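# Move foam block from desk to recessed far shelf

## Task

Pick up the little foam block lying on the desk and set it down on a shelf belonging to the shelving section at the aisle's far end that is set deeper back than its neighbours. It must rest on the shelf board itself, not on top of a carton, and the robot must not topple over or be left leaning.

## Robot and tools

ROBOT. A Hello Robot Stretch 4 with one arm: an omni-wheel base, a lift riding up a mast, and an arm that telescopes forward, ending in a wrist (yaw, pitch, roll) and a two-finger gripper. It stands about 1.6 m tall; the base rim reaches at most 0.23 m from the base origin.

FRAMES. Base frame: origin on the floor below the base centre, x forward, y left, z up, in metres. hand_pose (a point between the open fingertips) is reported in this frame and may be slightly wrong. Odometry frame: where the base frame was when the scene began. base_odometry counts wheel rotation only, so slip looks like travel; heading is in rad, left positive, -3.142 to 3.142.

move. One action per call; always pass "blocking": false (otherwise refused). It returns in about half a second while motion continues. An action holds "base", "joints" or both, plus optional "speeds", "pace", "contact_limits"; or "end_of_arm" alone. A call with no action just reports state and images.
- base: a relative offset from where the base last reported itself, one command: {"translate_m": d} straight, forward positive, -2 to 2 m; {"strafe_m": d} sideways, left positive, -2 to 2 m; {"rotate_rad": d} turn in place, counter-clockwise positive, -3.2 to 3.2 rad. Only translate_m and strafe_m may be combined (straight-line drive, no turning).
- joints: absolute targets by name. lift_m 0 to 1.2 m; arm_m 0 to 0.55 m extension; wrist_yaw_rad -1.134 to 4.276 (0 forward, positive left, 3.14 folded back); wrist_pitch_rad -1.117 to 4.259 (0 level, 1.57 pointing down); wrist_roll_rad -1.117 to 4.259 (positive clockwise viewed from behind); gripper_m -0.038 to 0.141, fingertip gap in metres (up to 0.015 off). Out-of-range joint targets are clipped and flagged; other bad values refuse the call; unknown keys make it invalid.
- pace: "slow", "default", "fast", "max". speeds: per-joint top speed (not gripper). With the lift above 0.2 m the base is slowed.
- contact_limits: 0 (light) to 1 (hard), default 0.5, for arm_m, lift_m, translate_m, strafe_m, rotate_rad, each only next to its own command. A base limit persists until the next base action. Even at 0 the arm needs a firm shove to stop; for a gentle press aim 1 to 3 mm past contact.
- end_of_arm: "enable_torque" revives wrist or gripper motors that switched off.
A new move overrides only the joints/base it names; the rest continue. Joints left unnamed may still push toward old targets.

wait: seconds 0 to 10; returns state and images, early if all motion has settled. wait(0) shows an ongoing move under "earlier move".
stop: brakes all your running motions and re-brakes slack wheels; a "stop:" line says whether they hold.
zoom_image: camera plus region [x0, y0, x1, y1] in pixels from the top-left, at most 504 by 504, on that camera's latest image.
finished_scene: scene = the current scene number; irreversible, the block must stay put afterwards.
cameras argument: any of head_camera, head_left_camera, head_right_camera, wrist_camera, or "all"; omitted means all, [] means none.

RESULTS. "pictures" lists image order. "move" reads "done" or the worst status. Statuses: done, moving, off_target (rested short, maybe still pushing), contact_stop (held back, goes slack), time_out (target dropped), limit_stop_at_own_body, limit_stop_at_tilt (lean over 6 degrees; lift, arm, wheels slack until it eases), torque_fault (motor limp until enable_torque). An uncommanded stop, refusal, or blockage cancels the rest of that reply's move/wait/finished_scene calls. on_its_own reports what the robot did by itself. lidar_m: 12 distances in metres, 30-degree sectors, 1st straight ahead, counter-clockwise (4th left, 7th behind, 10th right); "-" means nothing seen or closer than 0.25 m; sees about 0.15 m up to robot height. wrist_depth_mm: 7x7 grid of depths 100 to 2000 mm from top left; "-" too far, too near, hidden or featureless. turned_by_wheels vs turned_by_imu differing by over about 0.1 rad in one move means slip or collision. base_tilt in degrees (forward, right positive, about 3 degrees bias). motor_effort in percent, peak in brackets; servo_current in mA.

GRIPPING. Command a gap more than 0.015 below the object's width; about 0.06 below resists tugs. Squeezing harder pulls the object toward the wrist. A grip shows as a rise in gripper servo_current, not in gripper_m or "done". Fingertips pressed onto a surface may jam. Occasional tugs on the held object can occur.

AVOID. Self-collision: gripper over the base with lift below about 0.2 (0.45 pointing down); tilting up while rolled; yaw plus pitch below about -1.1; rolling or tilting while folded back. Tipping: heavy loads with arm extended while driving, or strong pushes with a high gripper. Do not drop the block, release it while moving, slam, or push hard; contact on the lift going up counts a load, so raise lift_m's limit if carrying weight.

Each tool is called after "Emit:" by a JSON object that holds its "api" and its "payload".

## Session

Emit:
{"api": "move", "payload": {"blocking": false}}

Scene clock: 0.00 s.
base_odometry: x=+0.000 y=+0.000 heading=+0.000
turned_by_wheels: +0.000
turned_by_imu: +0.000
base_tilt: forward=+0.3 right=+1.3
lidar_m: 1.83 1.83 2.11 1.03 1.04 1.25 1.87 1.89 1.17 1.09 1.06 1.21
base_status: not commanded
joint_positions: lift_m=+0.246 arm_m=+0.002 wrist_yaw_rad=+3.068 wrist_pitch_rad=+0.002 wrist_roll_rad=+0.000 gripper_m=+0.056
joint_status: not commanded
measured_speeds: all 0
motor_effort: lift_m=+20 arm_m=-4 wheel_0=+0 wheel_1=-1 wheel_2=+0
servo_current: wrist_yaw_rad=39 wrist_pitch_rad=46 wrist_roll_rad=26 gripper_m=39
hand_pose: x=-0.1080 y=+0.1084 z=+0.4236 quat_wxyz=(+0.037, -0.001, +0.000, +0.999) (m; base frame)
wrist_depth_mm: - 138 - - - - - / 114 139 - - - - - / 117 140 285 - - - - / 136 177 - - - - - / - 1863 - - - - - / 1397 1464 196 1464 1397 1537 1336 / 1008 917 1060 152 976 1008 1060
pictures: head_camera, head_left_camera, head_right_camera, wrist_camera
camera_calibration:
wrist_camera: T_world_to_cam=[[0.121255, 0.991667, 0.0435218, -0.135582], [0.0279103, 0.0404218, -0.998793, 0.474762], [-0.992229, 0.122323, -0.0227764, 0.118878], [0, 0, 0, 1]] pos_world=[0.121144, 0.10072, 0.482798]

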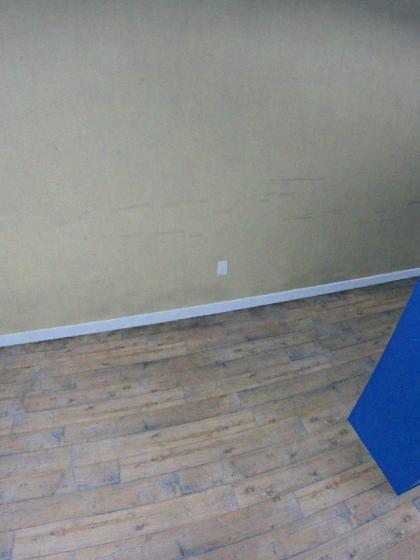

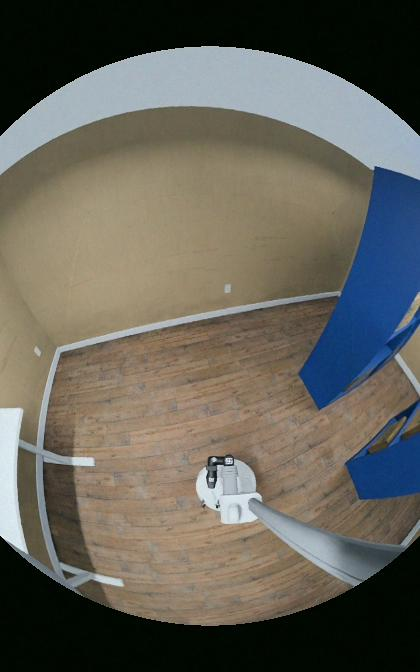

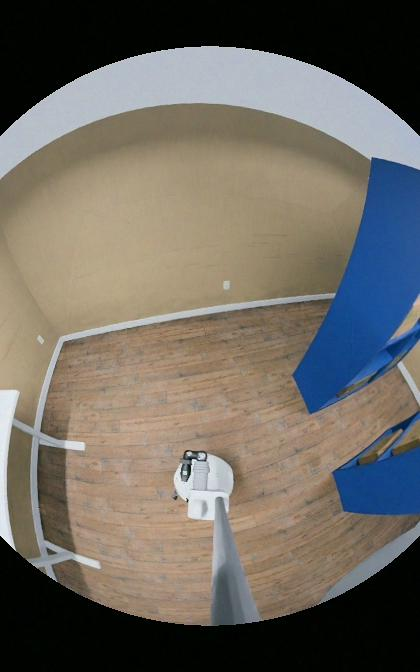

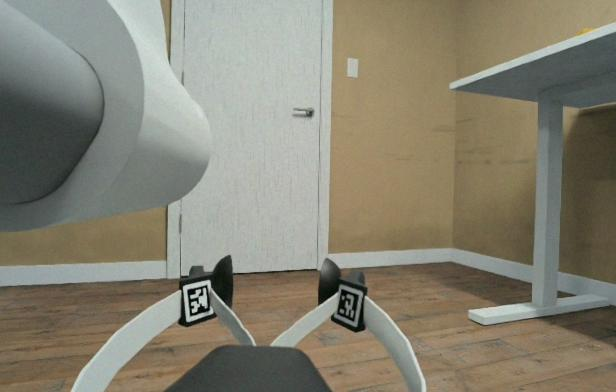

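Emit:
{"api": "move", "payload": {"base": {"rotate_rad": 1.845}, "joints": {"lift_m": 0.95}, "pace": "fast", "blocking": false, "cameras": []}}

Emit:
{"api": "wait", "payload": {"seconds": 0.6, "cameras": []}}

Emit:
{"api": "move", "payload": {"joints": {"wrist_yaw_rad": 0.0, "wrist_pitch_rad": 0.5, "gripper_m": 0.135}, "blocking": false, "cameras": []}}

Emit:
{"api": "wait", "payload": {"seconds": 3}}

Scene clock: 14.47 s.
move: moving
base_odometry: x=+0.000 y=+0.000 heading=+0.392
turned_by_wheels: +0.392
turned_by_imu: +0.384
base_tilt: forward=+0.4 right=+1.5
lidar_m: 1.83 1.99 1.05 1.03 1.14 1.89 1.86 1.29 1.08 1.06 1.12 1.86
base_status: rotate_rad moving
joint_positions: lift_m=+0.311 arm_m=+0.002 wrist_yaw_rad=+3.068 wrist_pitch_rad=+0.002 wrist_roll_rad=+0.000 gripper_m=+0.056
joint_status: lift_m moving
measured_speeds: translate_m=-0.001 strafe_m=-0.001 rotate_rad=+1.488 lift_m=+0.248 arm_m=+0.000 wrist_yaw_rad=+0.000 wrist_pitch_rad=+0.000 wrist_roll_rad=+0.000
motor_effort: lift_m=+27(28) arm_m=-4(4) wheel_0=-8(9) wheel_1=-6(9) wheel_2=-10(10)
servo_current: wrist_yaw_rad=26(39) wrist_pitch_rad=46(59) wrist_roll_rad=26(33) gripper_m=39(52)
hand_pose: x=-0.1080 y=+0.1084 z=+0.4887 quat_wxyz=(+0.037, -0.001, +0.000, +0.999) (m; base frame)
wrist_depth_mm: - 138 - 1983 - - - / - 139 - 1983 - - - / 116 140 - - - - - / 137 182 - - - - - / - - - - - - - / 1537 1618 196 1661 192 1661 1708 / 1138 1025 1138 152 1042 1138 1182
pictures: none
No camera images: "cameras" was empty.

Scene clock: 15.07 s.
earlier move: moving
base_odometry: x=+0.000 y=+0.000 heading=+1.532
turned_by_wheels: +1.141
turned_by_imu: +1.126
base_tilt: forward=+0.5 right=+1.5
lidar_m: 1.04 1.04 1.20 1.85 1.86 1.22 1.06 1.06 1.18 1.83 1.82 2.09
base_status: rotate_rad moving
joint_positions: lift_m=+0.530 arm_m=+0.002 wrist_yaw_rad=+3.068 wrist_pitch_rad=+0.002 wrist_roll_rad=+0.000 gripper_m=+0.056
joint_status: lift_m moving
measured_speeds: translate_m=+0.000 strafe_m=+0.000 rotate_rad=+1.418 lift_m=+0.400 arm_m=+0.000 wrist_yaw_rad=+0.000 wrist_pitch_rad=+0.000 wrist_roll_rad=+0.000
motor_effort: lift_m=+25(28) arm_m=-4(4) wheel_0=-3(10) wheel_1=+0(9) wheel_2=-1(11)
servo_current: wrist_yaw_rad=33(39) wrist_pitch_rad=39(59) wrist_roll_rad=26(33) gripper_m=46(52)
hand_pose: x=-0.1080 y=+0.1084 z=+0.7080 quat_wxyz=(+0.037, -0.001, +0.000, +0.999) (m; base frame)
wrist_depth_mm: - 138 - - - - - / - 139 - - - - - / 116 140 247 - - - - / 137 181 - - - - - / - - - - - - - / 1499 - 194 198 191 - - / 1430 1464 1576 - 1499 1661 1576
wait: 0.60 s; no rest
pictures: none
No camera images: "cameras" was empty.

Scene clock: 15.57 s.
move: moving
base_odometry: x=+0.000 y=+0.000 heading=+1.845
turned_by_wheels: +0.313
turned_by_imu: +0.310
base_tilt: forward=+0.4 right=+1.4
lidar_m: 1.03 1.09 1.92 1.86 1.97 1.08 1.06 1.07 1.92 1.83 1.92 1.08
base_status: rotate_rad moving
joint_positions: lift_m=+0.730 arm_m=+0.002 wrist_yaw_rad=+2.466 wrist_pitch_rad=+0.481 wrist_roll_rad=+0.000 gripper_m=+0.076
joint_status: lift_m moving; wrist_yaw_rad moving; wrist_pitch_rad moving; gripper_m moving
measured_speeds: translate_m=+0.000 strafe_m=+0.000 rotate_rad=+0.000 lift_m=+0.400 arm_m=+0.000 wrist_yaw_rad=-1.803 wrist_pitch_rad=+0.578 wrist_roll_rad=+0.000
motor_effort: lift_m=+26(27) arm_m=-4(4) wheel_0=-2(5) wheel_1=+0(2) wheel_2=+3(3)
servo_current: wrist_yaw_rad=104(143) wrist_pitch_rad=52(72) wrist_roll_rad=26(33) gripper_m=85(85)
hand_pose: x=+0.0285 y=+0.2281 z=+0.7751 quat_wxyz=(+0.322, -0.225, +0.079, +0.916) (m; base frame)
wrist_depth_mm: - - - - - - - / - - - - - - - / - 1661 - - - - - / 1808 1708 - - - 1983 - / 1499 1537 1430 1537 1576 1537 1576 / 1205 1182 200 1255 196 1281 1255 / 1060 1025 1098 150 1042 1078 1098
pictures: none
No camera images: "cameras" was empty.

Scene clock: 17.50 s.
earlier move: done
base_odometry: x=+0.000 y=+0.000 heading=+1.845
turned_by_wheels: +0.000
turned_by_imu: +0.000
base_tilt: forward=+0.4 right=+1.3
lidar_m: 1.03 1.10 1.92 1.86 1.96 1.08 1.07 1.08 1.91 1.83 1.92 1.06
base_status: done
joint_positions: lift_m=+0.950 arm_m=+0.002 wrist_yaw_rad=+0.004 wrist_pitch_rad=+0.500 wrist_roll_rad=+0.000 gripper_m=+0.135
joint_status: all done
measured_speeds: all 0
motor_effort: lift_m=+24(27) arm_m=-4(4) wheel_0=-2(5) wheel_1=+2(2) wheel_2=+2(3)
servo_current: wrist_yaw_rad=52(143) wrist_pitch_rad=46(72) wrist_roll_rad=26(33) gripper_m=46(130)
hand_pose: x=+0.4266 y=-0.0865 z=+0.9897 quat_wxyz=(+0.969, +0.000, +0.247, +0.002) (m; base frame)
wrist_depth_mm: - - - - - - - / - - - - - - - / - - - - - - - / - - - - - - - / 1756 1756 1756 1756 1808 1921 1808 / 1430 197 1537 1576 198 1499 1499 / 1255 1255 1336 - 1308 1281 1308
wait: 1.93 of 3 s (the move ended)
pictures: head_camera, head_left_camera, head_right_camera, wrist_camera
camera_calibration:
wrist_camera: T_world_to_cam=[[-0.017831, -0.99797, 0.0611397, -0.161993], [-0.498555, -0.0441305, -0.865734, 1.11867], [0.866675, -0.0459184, -0.496756, 0.347589], [0, 0, 0, 1]] pos_world=[0.253586, -0.0963357, 1.15105]

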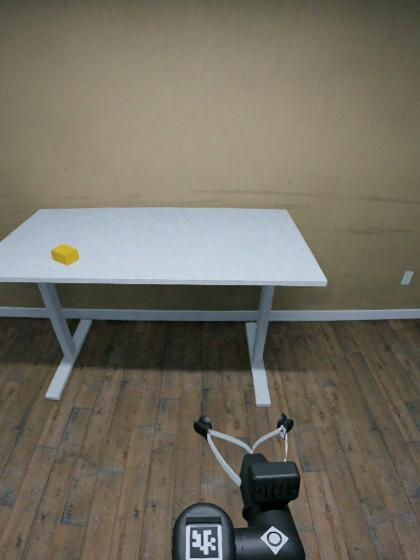

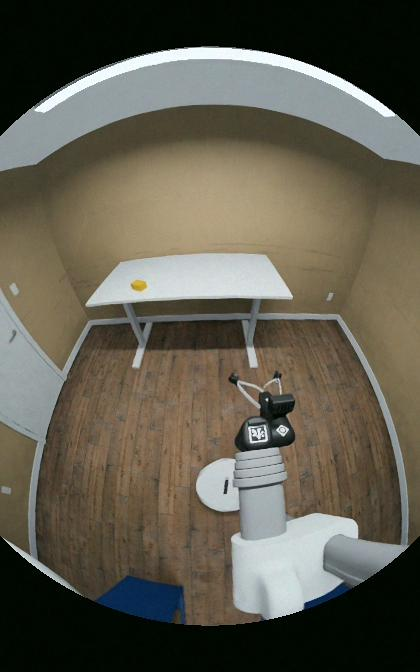

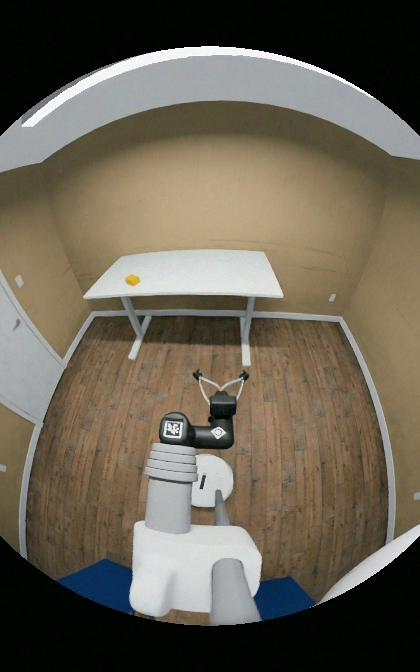

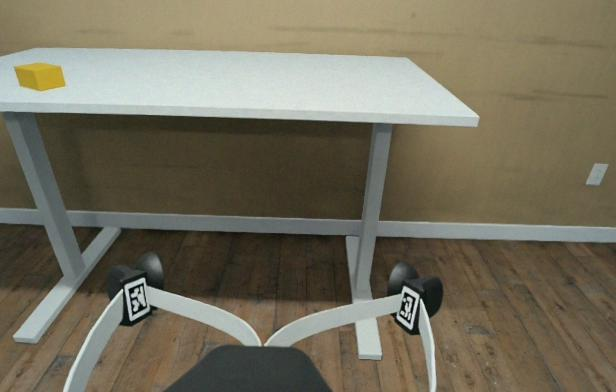

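Emit:
{"api": "zoom_image", "payload": {"camera": "head_camera", "region": [20, 215, 110, 295]}}

Emit:
{"api": "zoom_image", "payload": {"camera": "head_camera", "region": [0, 190, 340, 300]}}

Scaled by 5.600 from the camera's 420x560 image, which has a finer 1200x1600 frame.

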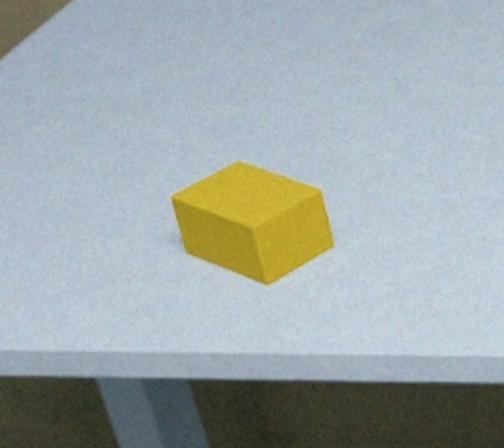

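Scaled by 1.482 from the camera's 420x560 image, which has a finer 1200x1600 frame.

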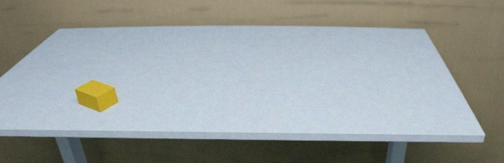

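Emit:
{"api": "move", "payload": {"base": {"rotate_rad": 1.044}, "joints": {"lift_m": 1.05}, "blocking": false, "cameras": []}}

Emit:
{"api": "wait", "payload": {"seconds": 3, "cameras": []}}

Emit:
{"api": "move", "payload": {"base": {"translate_m": 0.32, "strafe_m": -0.62}, "blocking": false, "cameras": []}}

Emit:
{"api": "wait", "payload": {"seconds": 5}}

Scene clock: 65.60 s.
move: moving
base_odometry: x=+0.000 y=+0.000 heading=+2.074
turned_by_wheels: +0.229
turned_by_imu: +0.224
base_tilt: forward=+0.4 right=+1.2
lidar_m: 1.04 1.19 1.84 1.84 1.21 1.07 1.07 1.19 1.84 1.84 2.12 1.03
base_status: rotate_rad moving
joint_positions: lift_m=+0.989 arm_m=+0.002 wrist_yaw_rad=+0.003 wrist_pitch_rad=+0.500 wrist_roll_rad=+0.000 gripper_m=+0.135
joint_status: lift_m moving
measured_speeds: translate_m=+0.001 strafe_m=-0.001 rotate_rad=+0.870 lift_m=+0.148 arm_m=+0.000 wrist_yaw_rad=+0.000 wrist_pitch_rad=+0.000 wrist_roll_rad=+0.000
motor_effort: lift_m=+25(27) arm_m=-4(4) wheel_0=-7(7) wheel_1=-6(7) wheel_2=-8(8)
servo_current: wrist_yaw_rad=39(46) wrist_pitch_rad=52(52) wrist_roll_rad=33(39) gripper_m=52(52)
hand_pose: x=+0.4266 y=-0.0866 z=+1.0289 quat_wxyz=(+0.969, +0.000, +0.247, +0.002) (m; base frame)
wrist_depth_mm: - - - - - - - / - 1008 - - - - - / - - - - - - - / - - - - - 1229 - / 1808 1756 1863 1863 1863 1756 - / 1464 198 1576 1537 200 1618 1618 / 1336 1255 1336 - 1366 1397 1336
pictures: none
No camera images: "cameras" was empty.

Scene clock: 66.97 s.
earlier move: done
base_odometry: x=+0.000 y=+0.000 heading=+2.889
turned_by_wheels: +0.815
turned_by_imu: +0.805
base_tilt: forward=+0.5 right=+1.4
lidar_m: 1.94 1.84 1.96 1.06 1.06 1.08 1.90 1.84 1.91 1.08 1.03 1.09
base_status: done
joint_positions: lift_m=+1.050 arm_m=+0.002 wrist_yaw_rad=+0.003 wrist_pitch_rad=+0.500 wrist_roll_rad=+0.000 gripper_m=+0.135
joint_status: all done
measured_speeds: all 0
motor_effort: lift_m=+24(28) arm_m=-4(4) wheel_0=-4(8) wheel_1=+0(8) wheel_2=+0(8)
servo_current: wrist_yaw_rad=33(46) wrist_pitch_rad=39(52) wrist_roll_rad=39(39) gripper_m=46(52)
hand_pose: x=+0.4266 y=-0.0866 z=+1.0896 quat_wxyz=(+0.969, +0.000, +0.247, +0.002) (m; base frame)
wrist_depth_mm: 1281 - 1618 - - - - / 1308 - 1756 - - - - / 1499 - 1921 - - - - / 1618 - - - - - - / - 1808 1921 - - 1863 - / 1576 196 1708 1708 199 1661 1618 / 1397 1336 1336 - 1430 1430 1464
wait: 1.37 of 3 s (the move ended)
pictures: none
No camera images: "cameras" was empty.

Scene clock: 67.47 s.
move: moving
base_odometry: x=-0.007 y=+0.032 heading=+2.889
turned_by_wheels: +0.000
turned_by_imu: +0.000
base_tilt: forward=+0.3 right=+1.5
lidar_m: 1.91 1.85 1.95 1.11 1.08 1.10 1.90 1.84 1.93 1.05 1.00 1.04
base_status: translate_m moving; strafe_m moving
joint_positions: lift_m=+1.050 arm_m=+0.002 wrist_yaw_rad=+0.003 wrist_pitch_rad=+0.500 wrist_roll_rad=+0.000 gripper_m=+0.135
joint_status: not commanded
measured_speeds: translate_m=+0.057 strafe_m=-0.111 rotate_rad=+0.001 lift_m=+0.000 arm_m=+0.000 wrist_yaw_rad=+0.000 wrist_pitch_rad=+0.000 wrist_roll_rad=+0.000
motor_effort: lift_m=+24(24) arm_m=-4(4) wheel_0=+9(9) wheel_1=-5(7) wheel_2=-5(7)
servo_current: wrist_yaw_rad=39(39) wrist_pitch_rad=39(52) wrist_roll_rad=33(33) gripper_m=39(52)
hand_pose: x=+0.4266 y=-0.0866 z=+1.0896 quat_wxyz=(+0.969, +0.000, +0.247, +0.002) (m; base frame)
wrist_depth_mm: 1281 - 1618 - - - - / 1397 - 1808 - - - - / 1464 - - - - - - / 1576 - - - - - - / 1756 1756 1921 1983 - 1921 - / 1618 197 1708 1708 198 1661 1661 / 1397 1366 1397 - 1464 1430 1464
pictures: none
No camera images: "cameras" was empty.

Scene clock: 70.77 s.
earlier move: done
base_odometry: x=-0.155 y=+0.680 heading=+2.889
turned_by_wheels: +0.000
turned_by_imu: -0.003
base_tilt: forward=+0.4 right=+1.4
lidar_m: 0.53 1.85 1.96 1.78 1.73 1.79 1.87 1.80 0.52 0.38 0.33 0.38
base_status: done
joint_positions: lift_m=+1.050 arm_m=+0.002 wrist_yaw_rad=+0.003 wrist_pitch_rad=+0.500 wrist_roll_rad=+0.000 gripper_m=+0.135
joint_status: not commanded
measured_speeds: all 0
motor_effort: lift_m=+23(24) arm_m=-4(4) wheel_0=+1(12) wheel_1=-2(8) wheel_2=-2(7)
servo_current: wrist_yaw_rad=39(46) wrist_pitch_rad=46(52) wrist_roll_rad=33(33) gripper_m=52(59)
hand_pose: x=+0.4266 y=-0.0866 z=+1.0897 quat_wxyz=(+0.969, +0.000, +0.247, +0.002) (m; base frame)
wrist_depth_mm: 1336 - - - - - - / - 1537 - - - - - / - 1618 - - - - - / - 1756 - 597 - - - / - 1863 1921 - - - - / 1618 197 1661 473 193 - - / 1366 1366 1430 - - - -
wait: 3.30 of 5 s (the move ended)
pictures: head_camera, head_left_camera, head_right_camera, wrist_camera
camera_calibration:
wrist_camera: T_world_to_cam=[[-0.0180226, -0.997966, 0.0611398, -0.168074], [-0.498563, -0.0440349, -0.865734, 1.20526], [0.866666, -0.0460848, -0.496756, 0.397267], [0, 0, 0, 1]] pos_world=[0.25357, -0.0963511, 1.25105]

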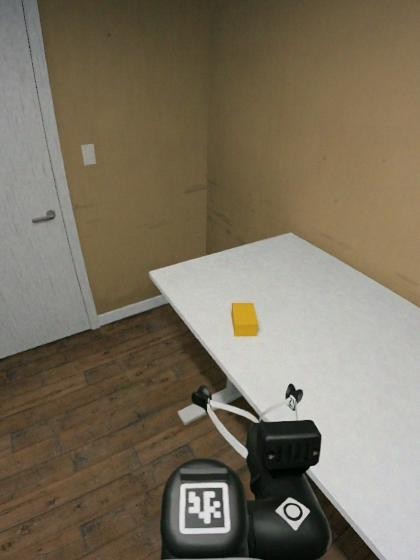

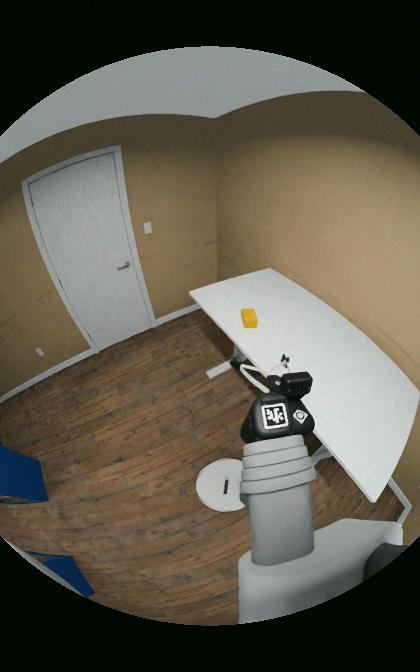

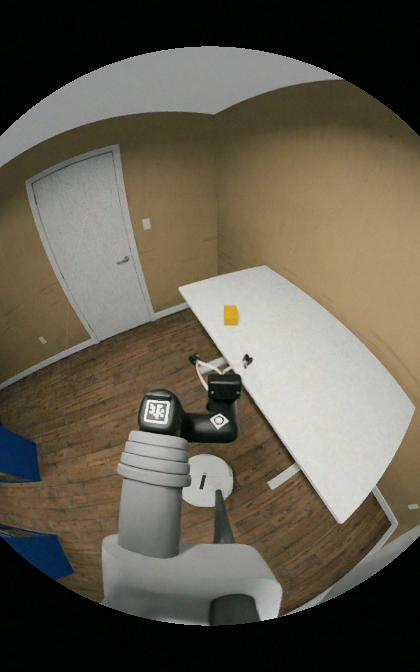

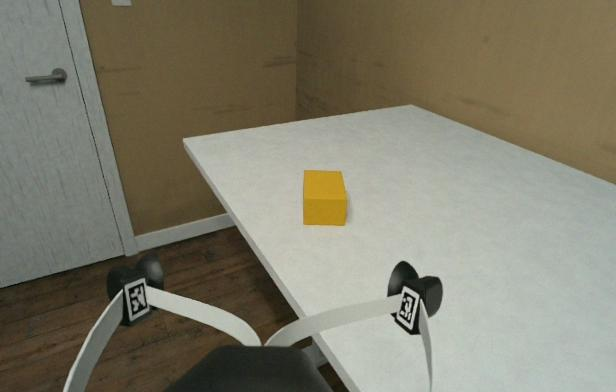

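Emit:
{"api": "move", "payload": {"base": {"strafe_m": -0.056}, "joints": {"wrist_yaw_rad": -0.06, "arm_m": 0.36, "lift_m": 0.96}, "blocking": false, "cameras": []}}

Emit:
{"api": "wait", "payload": {"seconds": 3, "cameras": ["head_camera", "wrist_camera"]}}

Scene clock: 95.93 s.
move: moving
base_odometry: x=-0.145 y=+0.716 heading=+2.889
turned_by_wheels: +0.000
turned_by_imu: -0.001
base_tilt: forward=+0.5 right=+1.5
lidar_m: 0.51 1.85 1.98 1.81 1.76 1.83 1.85 1.80 0.47 0.34 0.33 0.34
base_status: strafe_m moving
joint_positions: lift_m=+1.011 arm_m=+0.054 wrist_yaw_rad=-0.056 wrist_pitch_rad=+0.500 wrist_roll_rad=+0.000 gripper_m=+0.135
joint_status: lift_m moving; arm_m moving; wrist_yaw_rad moving
measured_speeds: translate_m=-0.001 strafe_m=-0.116 rotate_rad=+0.004 lift_m=-0.149 arm_m=+0.199 wrist_yaw_rad=+0.000 wrist_pitch_rad=+0.000 wrist_roll_rad=+0.000
motor_effort: lift_m=+12(22) arm_m=+6(9) wheel_0=+5(10) wheel_1=-4(10) wheel_2=+1(2)
servo_current: wrist_yaw_rad=20(78) wrist_pitch_rad=52(52) wrist_roll_rad=26(33) gripper_m=52(52)
hand_pose: x=+0.4731 y=-0.1016 z=+1.0512 quat_wxyz=(+0.969, +0.007, +0.247, -0.027) (m; base frame)
wrist_depth_mm: 1281 - - - - - - / 1366 - - - - - - / 1499 - - - - - - / 1618 - - - - - - / 1756 1863 1863 - - - - / 1537 196 1464 - 193 - - / 1336 1308 1397 - - - -
pictures: none
No camera images: "cameras" was empty.

Scene clock: 97.60 s.
earlier move: done
base_odometry: x=-0.141 y=+0.735 heading=+2.888
turned_by_wheels: +0.000
turned_by_imu: -0.001
base_tilt: forward=+0.4 right=+1.3
lidar_m: 0.46 1.87 1.98 1.83 1.77 1.83 1.86 1.79 0.45 0.31 0.30 0.32
base_status: done
joint_positions: lift_m=+0.960 arm_m=+0.360 wrist_yaw_rad=-0.057 wrist_pitch_rad=+0.500 wrist_roll_rad=+0.000 gripper_m=+0.135
joint_status: all done
measured_speeds: all 0
motor_effort: lift_m=+14(22) arm_m=+7(11) wheel_0=+1(10) wheel_1=-1(10) wheel_2=-1(2)
servo_current: wrist_yaw_rad=39(78) wrist_pitch_rad=46(59) wrist_roll_rad=33(33) gripper_m=46(52)
hand_pose: x=+0.7784 y=-0.1017 z=+1.0004 quat_wxyz=(+0.969, +0.007, +0.247, -0.028) (m; base frame)
wrist_depth_mm: - - - - - - - / - - - - - - - / - - - - - - - / 1281 - - - - - - / 1366 - - - - - - / 1397 186 272 256 194 - - / 1229 - - - - - -
wait: 1.67 of 3 s (the move ended)
pictures: head_camera, wrist_camera
camera_calibration:
wrist_camera: T_world_to_cam=[[-0.0780331, -0.995074, 0.0611409, -0.12433], [-0.500357, -0.0139544, -0.865707, 1.30713], [0.862295, -0.098146, -0.496804, 0.0454772], [0, 0, 0, 1]] pos_world=[0.605116, -0.101014, 1.16179]

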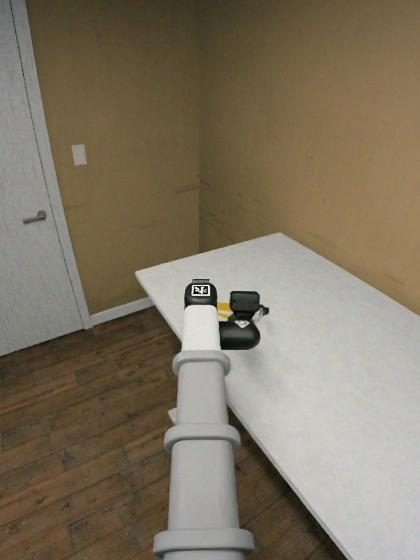

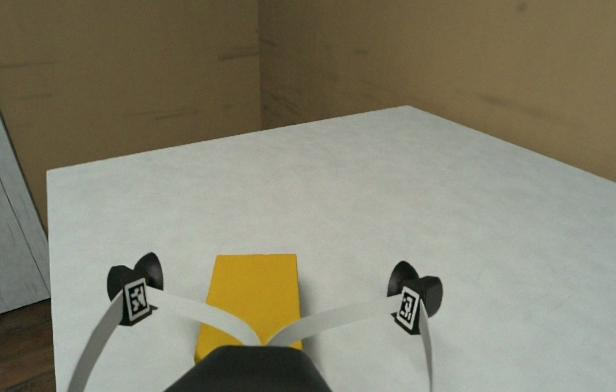

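Emit:
{"api": "move", "payload": {"joints": {"wrist_yaw_rad": -0.02, "arm_m": 0.385, "lift_m": 0.893}, "speeds": {"lift_m": 0.1}, "contact_limits": {"lift_m": 0.3}, "blocking": false, "cameras": []}}

Emit:
{"api": "wait", "payload": {"seconds": 2, "cameras": ["wrist_camera"]}}

Scene clock: 113.80 s.
move: moving
base_odometry: x=-0.141 y=+0.735 heading=+2.888
turned_by_wheels: +0.000
turned_by_imu: -0.001
base_tilt: forward=+0.6 right=+1.4
lidar_m: 0.47 1.87 1.99 1.80 1.77 1.83 1.85 1.77 0.45 0.32 0.30 0.32
base_status: not commanded
joint_positions: lift_m=+0.926 arm_m=+0.385 wrist_yaw_rad=-0.023 wrist_pitch_rad=+0.500 wrist_roll_rad=+0.000 gripper_m=+0.135
joint_status: lift_m moving; arm_m moving; wrist_yaw_rad moving
measured_speeds: translate_m=+0.000 strafe_m=+0.000 rotate_rad=+0.000 lift_m=-0.100 arm_m=+0.003 wrist_yaw_rad=+0.001 wrist_pitch_rad=+0.000 wrist_roll_rad=+0.000
motor_effort: lift_m=+10(15) arm_m=+7(9) wheel_0=+1(1) wheel_1=-1(1) wheel_2=-1(1)
servo_current: wrist_yaw_rad=0(52) wrist_pitch_rad=46(46) wrist_roll_rad=33(33) gripper_m=46(52)
contact_limits: lift_m 0.3
hand_pose: x=+0.8067 y=-0.0933 z=+0.9659 quat_wxyz=(+0.969, +0.003, +0.247, -0.011) (m; base frame)
wrist_depth_mm: - - - - - - - / - - - - - - - / 1182 - - - - - - / 1281 - - - - - - / - - 257 259 - - - / 1308 186 223 222 193 - - / 1182 - - - - - -
pictures: none
No camera images: "cameras" was empty.

Scene clock: 114.60 s.
earlier move: done
base_odometry: x=-0.141 y=+0.735 heading=+2.888
turned_by_wheels: +0.000
turned_by_imu: +0.000
base_tilt: forward=+0.3 right=+1.4
lidar_m: 0.47 1.87 2.00 1.84 1.77 1.83 1.86 1.77 0.43 0.31 0.29 0.32
base_status: not commanded
joint_positions: lift_m=+0.894 arm_m=+0.385 wrist_yaw_rad=-0.023 wrist_pitch_rad=+0.500 wrist_roll_rad=+0.000 gripper_m=+0.135
joint_status: all done
measured_speeds: all 0
motor_effort: lift_m=+13(15) arm_m=+7(9) wheel_0=+1(1) wheel_1=-1(1) wheel_2=-1(1)
servo_current: wrist_yaw_rad=33(72) wrist_pitch_rad=33(52) wrist_roll_rad=39(39) gripper_m=39(52)
contact_limits: lift_m 0.3
hand_pose: x=+0.8067 y=-0.0933 z=+0.9335 quat_wxyz=(+0.969, +0.003, +0.247, -0.011) (m; base frame)
wrist_depth_mm: - - - - - - - / - - - - - - - / - - - - - - - / - - - - - - - / - - 219 221 - - - / - 185 186 178 193 - - / - - 177 - - - -
wait: 0.80 of 2 s (the move ended)
pictures: wrist_camera
camera_calibration:
wrist_camera: T_world_to_cam=[[-0.0447001, -0.997128, 0.0611413, -0.136813], [-0.49962, -0.0306851, -0.865701, 1.26134], [0.865091, -0.0692443, -0.496813, -0.0108396], [0, 0, 0, 1]] pos_world=[0.633451, -0.0984667, 1.09492]

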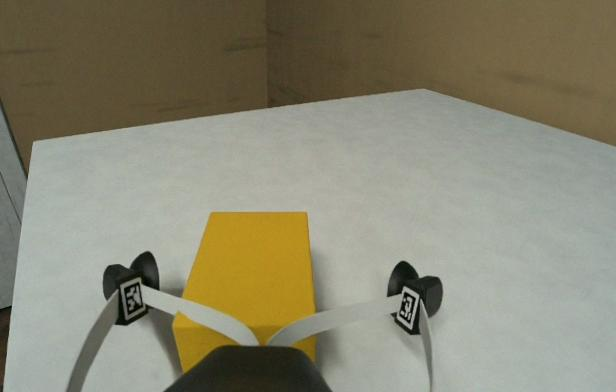

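Emit:
{"api": "move", "payload": {"base": {"strafe_m": 0.012}, "blocking": false, "cameras": []}}

Emit:
{"api": "wait", "payload": {"seconds": 1, "cameras": ["wrist_camera"]}}

Emit:
{"api": "move", "payload": {"joints": {"gripper_m": 0.018}, "blocking": false, "cameras": []}}

Emit:
{"api": "wait", "payload": {"seconds": 2, "cameras": ["head_camera", "wrist_camera"]}}

Scene clock: 124.30 s.
move: moving
base_odometry: x=-0.144 y=+0.723 heading=+2.888
turned_by_wheels: +0.000
turned_by_imu: -0.001
base_tilt: forward=+0.3 right=+1.5
lidar_m: 0.50 1.86 1.99 1.82 1.76 1.83 1.86 1.79 0.45 0.31 0.31 0.31
base_status: strafe_m moving
joint_positions: lift_m=+0.894 arm_m=+0.385 wrist_yaw_rad=-0.023 wrist_pitch_rad=+0.500 wrist_roll_rad=+0.000 gripper_m=+0.135
joint_status: not commanded
measured_speeds: all 0
motor_effort: lift_m=+13(13) arm_m=+7(7) wheel_0=-2(9) wheel_1=+1(7) wheel_2=+1(1)
servo_current: wrist_yaw_rad=39(39) wrist_pitch_rad=39(52) wrist_roll_rad=33(33) gripper_m=39(52)
contact_limits: lift_m 0.3
hand_pose: x=+0.8067 y=-0.0933 z=+0.9335 quat_wxyz=(+0.969, +0.003, +0.247, -0.011) (m; base frame)
wrist_depth_mm: - - - - - - - / - - - - - - - / 1182 - - - - - - / 1255 - - - - - - / - - 208 202 - - - / 1308 185 175 170 193 - - / 1160 - - 134 - - -
pictures: none
No camera images: "cameras" was empty.

Scene clock: 124.77 s.
earlier move: done
base_odometry: x=-0.144 y=+0.723 heading=+2.888
turned_by_wheels: +0.000
turned_by_imu: +0.000
base_tilt: forward=+0.3 right=+1.4
lidar_m: 0.49 1.86 1.99 1.81 1.79 1.81 1.86 1.79 0.49 0.33 0.31 0.33
base_status: done
joint_positions: lift_m=+0.894 arm_m=+0.385 wrist_yaw_rad=-0.023 wrist_pitch_rad=+0.500 wrist_roll_rad=+0.000 gripper_m=+0.135
joint_status: not commanded
measured_speeds: all 0
motor_effort: lift_m=+13(13) arm_m=+7(7) wheel_0=-2(9) wheel_1=+1(7) wheel_2=+0(1)
servo_current: wrist_yaw_rad=39(39) wrist_pitch_rad=46(59) wrist_roll_rad=33(33) gripper_m=46(52)
contact_limits: lift_m 0.3
hand_pose: x=+0.8067 y=-0.0933 z=+0.9335 quat_wxyz=(+0.969, +0.003, +0.247, -0.011) (m; base frame)
wrist_depth_mm: - - - - - - - / - - - - - - - / 1182 - - - - - - / 1229 - - - - - - / - - 208 202 - - - / 1336 185 175 170 193 - - / 1160 - - 134 - - -
wait: 0.47 of 1 s (the move ended)
pictures: wrist_camera
camera_calibration:
wrist_camera: T_world_to_cam=[[-0.0445969, -0.997132, 0.061141, -0.13687], [-0.499617, -0.0307366, -0.865701, 1.26133], [0.865098, -0.0691546, -0.496813, -0.0108452], [0, 0, 0, 1]] pos_world=[0.633462, -0.0984586, 1.09492]

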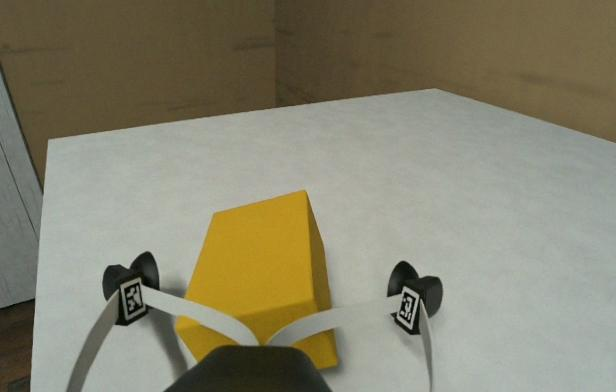

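Scene clock: 125.27 s.
move: moving
base_odometry: x=-0.144 y=+0.723 heading=+2.888
turned_by_wheels: +0.000
turned_by_imu: +0.000
base_tilt: forward=+0.4 right=+1.4
lidar_m: 0.49 1.86 1.97 1.82 1.76 1.82 1.85 1.79 0.47 0.32 0.30 0.31
base_status: not commanded
joint_positions: lift_m=+0.894 arm_m=+0.385 wrist_yaw_rad=-0.023 wrist_pitch_rad=+0.500 wrist_roll_rad=+0.000 gripper_m=+0.122
joint_status: gripper_m moving
measured_speeds: all 0
motor_effort: lift_m=+13(13) arm_m=+7(7) wheel_0=-2(2) wheel_1=+1(1) wheel_2=+0(0)
servo_current: wrist_yaw_rad=39(39) wrist_pitch_rad=33(52) wrist_roll_rad=33(33) gripper_m=91(98)
contact_limits: lift_m 0.3
hand_pose: x=+0.8067 y=-0.0933 z=+0.9335 quat_wxyz=(+0.969, +0.003, +0.247, -0.011) (m; base frame)
wrist_depth_mm: - - - - - - - / - - - - - - - / 1205 - - - - - - / 1255 - - - - - - / - - 211 203 - - - / 1308 186 178 171 193 - - / 1182 - - 132 - - -
pictures: none
No camera images: "cameras" was empty.

Scene clock: 126.83 s.
earlier move: done
base_odometry: x=-0.144 y=+0.723 heading=+2.888
turned_by_wheels: +0.000
turned_by_imu: +0.000
base_tilt: forward=+0.5 right=+1.4
lidar_m: 0.49 1.87 2.00 1.83 1.77 1.82 1.86 1.78 0.46 0.31 0.30 0.34
base_status: not commanded
joint_positions: lift_m=+0.893 arm_m=+0.385 wrist_yaw_rad=-0.023 wrist_pitch_rad=+0.500 wrist_roll_rad=+0.000 gripper_m=+0.019
joint_status: all done
measured_speeds: all 0
motor_effort: lift_m=+14(15) arm_m=+7(7) wheel_0=-2(2) wheel_1=+1(1) wheel_2=+0(0)
servo_current: wrist_yaw_rad=33(46) wrist_pitch_rad=52(52) wrist_roll_rad=33(33) gripper_m=104(234)
contact_limits: lift_m 0.3
hand_pose: x=+0.8066 y=-0.0933 z=+0.9334 quat_wxyz=(+0.969, +0.003, +0.247, -0.011) (m; base frame)
wrist_depth_mm: - - - - - - - / - - - - - - - / 1205 - - - - - - / - - - 238 - - - / - - 198 200 - - - / 1308 173 167 173 181 - - / - - - 146 - - -
wait: 1.57 of 2 s (the move ended)
pictures: head_camera, wrist_camera
camera_calibration:
wrist_camera: T_world_to_cam=[[-0.0445791, -0.997133, 0.0611451, -0.136876], [-0.499786, -0.0307355, -0.865604, 1.26121], [0.865001, -0.0691473, -0.496983, -0.0106796], [0, 0, 0, 1]] pos_world=[0.633473, -0.0984583, 1.09477]

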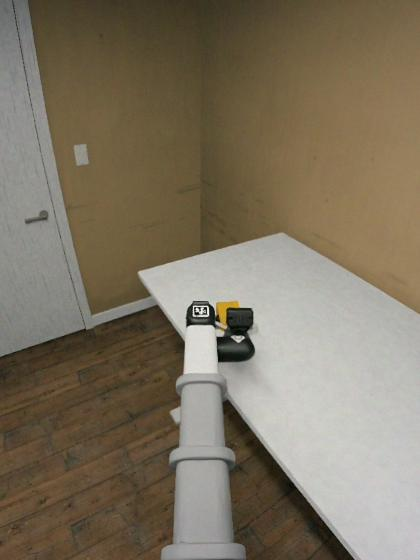

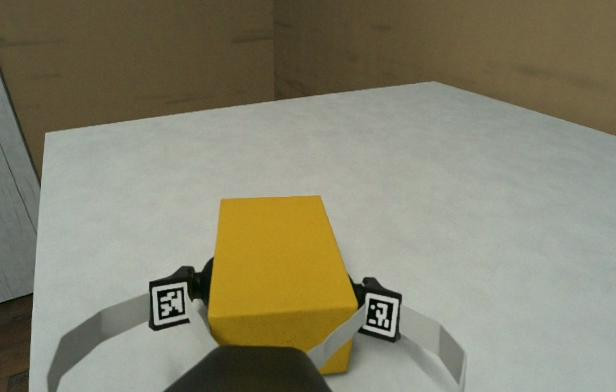

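Emit:
{"api": "move", "payload": {"joints": {"lift_m": 1.0}, "blocking": false, "cameras": []}}

Emit:
{"api": "wait", "payload": {"seconds": 0.5, "cameras": ["wrist_camera"]}}

Emit:
{"api": "move", "payload": {"base": {"translate_m": -0.268, "strafe_m": 0.578}, "joints": {"arm_m": 0.002}, "blocking": false, "cameras": []}}

Emit:
{"api": "wait", "payload": {"seconds": 4, "cameras": ["wrist_camera"]}}

Emit:
{"api": "move", "payload": {"base": {"rotate_rad": 2.141}, "blocking": false, "cameras": []}}

Emit:
{"api": "wait", "payload": {"seconds": 4}}

Scene clock: 144.93 s.
move: moving
base_odometry: x=-0.144 y=+0.723 heading=+2.888
turned_by_wheels: +0.000
turned_by_imu: -0.001
base_tilt: forward=+0.4 right=+1.3
lidar_m: 0.50 1.85 1.99 1.82 1.77 1.83 1.85 1.77 0.46 0.34 0.31 0.32
base_status: not commanded
joint_positions: lift_m=+0.932 arm_m=+0.385 wrist_yaw_rad=-0.023 wrist_pitch_rad=+0.500 wrist_roll_rad=+0.000 gripper_m=+0.019
joint_status: lift_m moving
measured_speeds: translate_m=+0.000 strafe_m=+0.000 rotate_rad=+0.000 lift_m=+0.149 arm_m=+0.000 wrist_yaw_rad=+0.000 wrist_pitch_rad=+0.000 wrist_roll_rad=+0.000
motor_effort: lift_m=+25(26) arm_m=+6(7) wheel_0=-2(2) wheel_1=+1(1) wheel_2=+0(0)
servo_current: wrist_yaw_rad=33(46) wrist_pitch_rad=52(52) wrist_roll_rad=26(33) gripper_m=117(124)
hand_pose: x=+0.8067 y=-0.0933 z=+0.9718 quat_wxyz=(+0.969, +0.003, +0.247, -0.011) (m; base frame)
wrist_depth_mm: - - - - - - - / - - - - - - - / 1205 - - - - - - / 1308 - - 239 - - - / - - 199 200 - - - / 1308 173 167 172 181 - - / 1229 - - 146 - - -
pictures: none
No camera images: "cameras" was empty.

Scene clock: 145.43 s.
earlier move: moving
base_odometry: x=-0.144 y=+0.723 heading=+2.888
turned_by_wheels: +0.000
turned_by_imu: +0.000
base_tilt: forward=+0.1 right=+1.5
lidar_m: 0.48 1.87 1.99 1.81 1.77 1.82 1.87 1.79 0.46 0.33 0.30 0.32
base_status: not commanded
joint_positions: lift_m=+0.995 arm_m=+0.385 wrist_yaw_rad=-0.023 wrist_pitch_rad=+0.500 wrist_roll_rad=+0.000 gripper_m=+0.019
joint_status: lift_m moving
measured_speeds: translate_m=+0.000 strafe_m=+0.000 rotate_rad=+0.000 lift_m=+0.060 arm_m=+0.000 wrist_yaw_rad=+0.000 wrist_pitch_rad=+0.000 wrist_roll_rad=+0.000
motor_effort: lift_m=+24(27) arm_m=+6(7) wheel_0=-2(2) wheel_1=+1(1) wheel_2=+0(0)
servo_current: wrist_yaw_rad=39(46) wrist_pitch_rad=39(52) wrist_roll_rad=33(33) gripper_m=104(124)
hand_pose: x=+0.8067 y=-0.0933 z=+1.0346 quat_wxyz=(+0.969, +0.003, +0.247, -0.011) (m; base frame)
wrist_depth_mm: - - - - - - - / - - - - - - - / 1205 - - - - - - / 1281 - - 239 - - - / 1430 - 199 202 - - - / 1430 172 167 172 181 - - / 1308 - - 146 - - -
wait: 0.50 s; no rest
pictures: wrist_camera
camera_calibration:
wrist_camera: T_world_to_cam=[[-0.0445791, -0.997133, 0.0611453, -0.143065], [-0.499787, -0.0307356, -0.865603, 1.34882], [0.865, -0.0691474, -0.496984, 0.0396169], [0, 0, 0, 1]] pos_world=[0.633475, -0.0984583, 1.19598]

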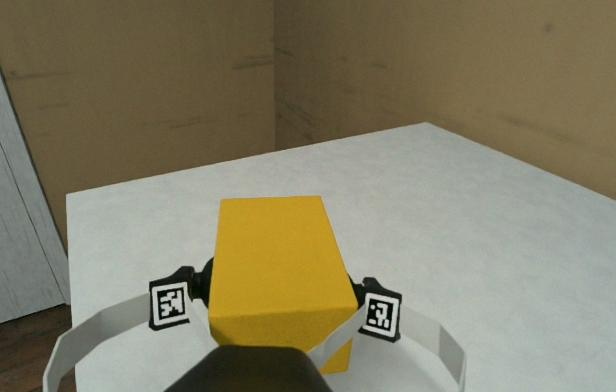

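Scene clock: 145.93 s.
move: moving
base_odometry: x=-0.138 y=+0.691 heading=+2.888
turned_by_wheels: +0.000
turned_by_imu: +0.000
base_tilt: forward=+0.3 right=+1.4
lidar_m: 0.50 1.85 1.97 1.79 1.72 1.77 1.86 1.78 0.51 0.36 0.35 0.37
base_status: translate_m moving; strafe_m moving
joint_positions: lift_m=+1.000 arm_m=+0.333 wrist_yaw_rad=-0.023 wrist_pitch_rad=+0.500 wrist_roll_rad=+0.000 gripper_m=+0.019
joint_status: lift_m moving; arm_m moving
measured_speeds: translate_m=-0.054 strafe_m=+0.114 rotate_rad=-0.001 lift_m=+0.000 arm_m=-0.198 wrist_yaw_rad=+0.000 wrist_pitch_rad=+0.000 wrist_roll_rad=+0.000
motor_effort: lift_m=+23(26) arm_m=-7(9) wheel_0=-9(11) wheel_1=+5(7) wheel_2=+4(6)
servo_current: wrist_yaw_rad=33(46) wrist_pitch_rad=46(52) wrist_roll_rad=33(33) gripper_m=124(124)
hand_pose: x=+0.7547 y=-0.0933 z=+1.0396 quat_wxyz=(+0.969, +0.003, +0.247, -0.011) (m; base frame)
wrist_depth_mm: - - - - - - - / 1138 - - - - - - / 1255 - - - - - - / 1336 - - 240 - - - / 1430 - 198 200 - - - / 1464 178 167 171 181 - - / 1336 1229 - 145 - - -
pictures: none
No camera images: "cameras" was empty.

Scene clock: 149.03 s.
earlier move: done
base_odometry: x=-0.029 y=+0.096 heading=+2.888
turned_by_wheels: +0.000
turned_by_imu: +0.001
base_tilt: forward=+0.2 right=+1.4
lidar_m: 1.37 1.86 1.95 1.17 1.17 1.16 1.92 1.84 1.91 0.99 0.93 0.99
base_status: done
joint_positions: lift_m=+1.000 arm_m=+0.002 wrist_yaw_rad=-0.023 wrist_pitch_rad=+0.500 wrist_roll_rad=+0.000 gripper_m=+0.019
joint_status: all done
measured_speeds: all 0
motor_effort: lift_m=+23(26) arm_m=-6(10) wheel_0=-1(11) wheel_1=+0(9) wheel_2=+2(7)
servo_current: wrist_yaw_rad=39(46) wrist_pitch_rad=46(52) wrist_roll_rad=26(39) gripper_m=117(124)
hand_pose: x=+0.4244 y=-0.0933 z=+1.0396 quat_wxyz=(+0.969, +0.003, +0.247, -0.011) (m; base frame)
wrist_depth_mm: - - 1618 - - - - / - - 1708 - - - - / 1464 - 1921 - - - - / 1576 - - - - - - / 1618 1756 208 200 1983 1756 - / 1499 179 168 172 182 1576 1537 / 1308 1336 1281 145 1336 1308 1397
wait: 3.10 of 4 s (the move ended)
pictures: wrist_camera
camera_calibration:
wrist_camera: T_world_to_cam=[[-0.0445669, -0.997133, 0.0611455, -0.160418], [-0.499797, -0.030741, -0.865597, 1.16212], [0.864995, -0.0691373, -0.496994, 0.372821], [0, 0, 0, 1]] pos_world=[0.251188, -0.0984574, 1.20103]

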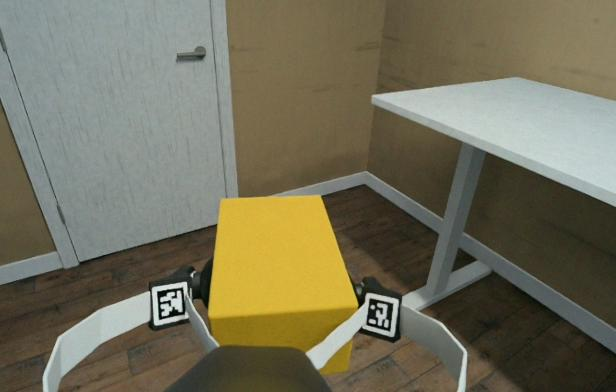

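Scene clock: 149.53 s.
move: moving
base_odometry: x=-0.029 y=+0.096 heading=+3.097
turned_by_wheels: +0.209
turned_by_imu: +0.206
base_tilt: forward=+0.3 right=+1.3
lidar_m: 1.87 1.84 1.34 1.18 1.14 1.28 1.84 1.84 2.07 0.94 0.94 1.06
base_status: rotate_rad moving
joint_positions: lift_m=+1.000 arm_m=+0.002 wrist_yaw_rad=-0.023 wrist_pitch_rad=+0.500 wrist_roll_rad=+0.000 gripper_m=+0.019
joint_status: not commanded
measured_speeds: translate_m=-0.001 strafe_m=+0.001 rotate_rad=+0.791 lift_m=+0.000 arm_m=+0.000 wrist_yaw_rad=+0.000 wrist_pitch_rad=+0.000 wrist_roll_rad=+0.000
motor_effort: lift_m=+23(24) arm_m=-6(7) wheel_0=-8(8) wheel_1=-5(7) wheel_2=-8(8)
servo_current: wrist_yaw_rad=46(46) wrist_pitch_rad=26(52) wrist_roll_rad=26(33) gripper_m=117(117)
hand_pose: x=+0.4244 y=-0.0933 z=+1.0396 quat_wxyz=(+0.969, +0.003, +0.247, -0.011) (m; base frame)
wrist_depth_mm: - 1397 - 1661 - - - / - 1464 - 1808 - - - / - 1661 - 1983 - - - / - 1661 - - - - - / 1661 1756 207 200 1983 1983 - / 1499 179 168 172 182 1661 1499 / 1255 1308 1308 145 1366 1308 1366
pictures: none
No camera images: "cameras" was empty.

Scene clock: 151.67 s.
earlier move: done
base_odometry: x=-0.029 y=+0.096 heading=-1.254
turned_by_wheels: +1.932
turned_by_imu: +1.907
base_tilt: forward=+0.2 right=+1.4
lidar_m: 1.15 1.17 1.89 1.83 1.95 0.96 0.93 1.01 1.93 1.84 1.97 1.15
base_status: done
joint_positions: lift_m=+1.000 arm_m=+0.002 wrist_yaw_rad=-0.023 wrist_pitch_rad=+0.500 wrist_roll_rad=+0.000 gripper_m=+0.019
joint_status: not commanded
measured_speeds: all 0
motor_effort: lift_m=+23(24) arm_m=-6(7) wheel_0=-2(8) wheel_1=+0(8) wheel_2=-2(8)
servo_current: wrist_yaw_rad=52(52) wrist_pitch_rad=46(59) wrist_roll_rad=26(33) gripper_m=117(124)
hand_pose: x=+0.4244 y=-0.0933 z=+1.0396 quat_wxyz=(+0.969, +0.003, +0.247, -0.011) (m; base frame)
wrist_depth_mm: - 960 1708 - - - - / - - - - 1499 - - / - - - - - - - / - - 1983 - 1366 - - / 1756 - 211 200 - - 1921 / 1464 173 168 172 181 1499 1661 / 1281 1281 1281 145 1366 1308 1397
wait: 2.13 of 4 s (the move ended)
pictures: head_camera, head_left_camera, head_right_camera, wrist_camera
camera_calibration:
wrist_camera: T_world_to_cam=[[-0.0444942, -0.997137, 0.0611456, -0.160431], [-0.499795, -0.0307776, -0.865597, 1.16212], [0.865, -0.0690743, -0.496994, 0.372821], [0, 0, 0, 1]] pos_world=[0.251194, -0.0984517, 1.20103]

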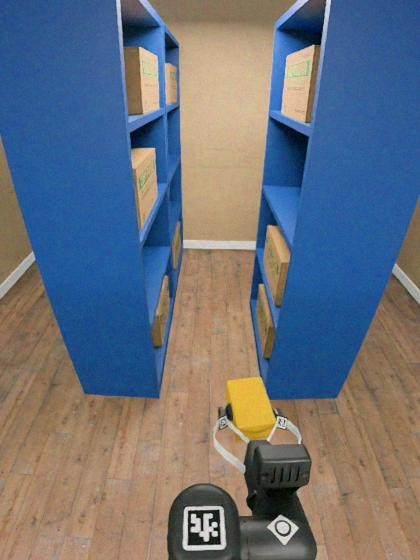

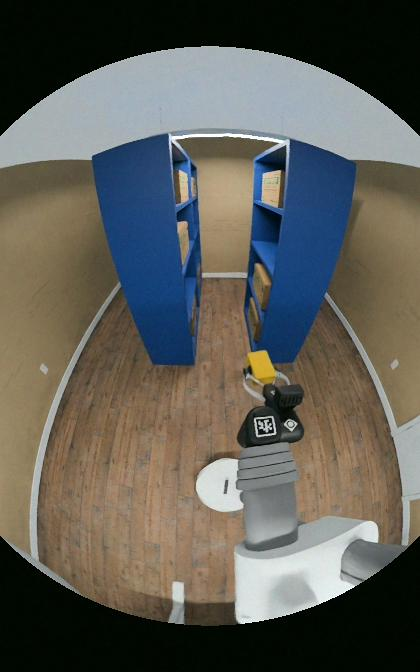

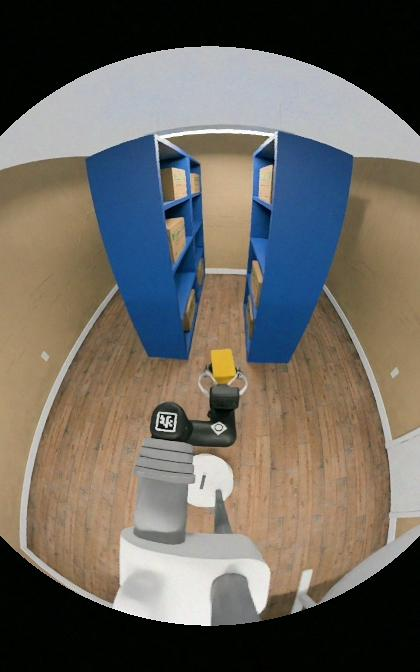

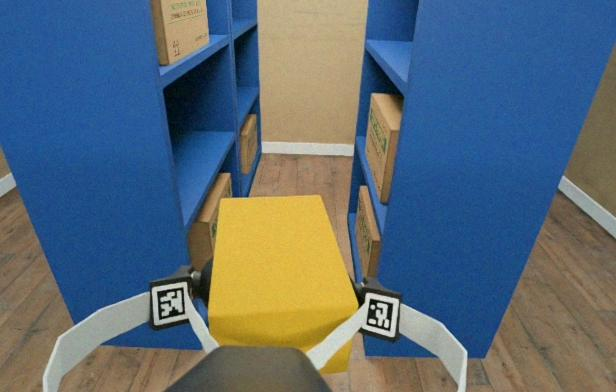

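Emit:
{"api": "zoom_image", "payload": {"camera": "head_camera", "region": [70, 220, 350, 410]}}

Emit:
{"api": "zoom_image", "payload": {"camera": "head_camera", "region": [110, 0, 330, 250]}}

Scaled by 1.800 from the camera's 420x560 image, which has a finer 1200x1600 frame.

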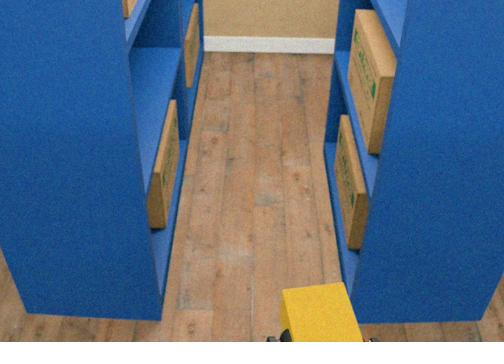

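Scaled by 2.016 from the camera's 420x560 image, which has a finer 1200x1600 frame.

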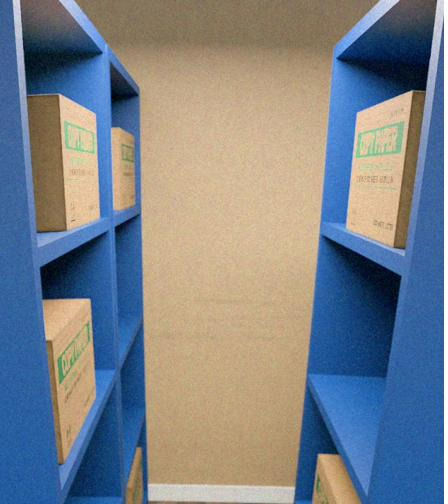

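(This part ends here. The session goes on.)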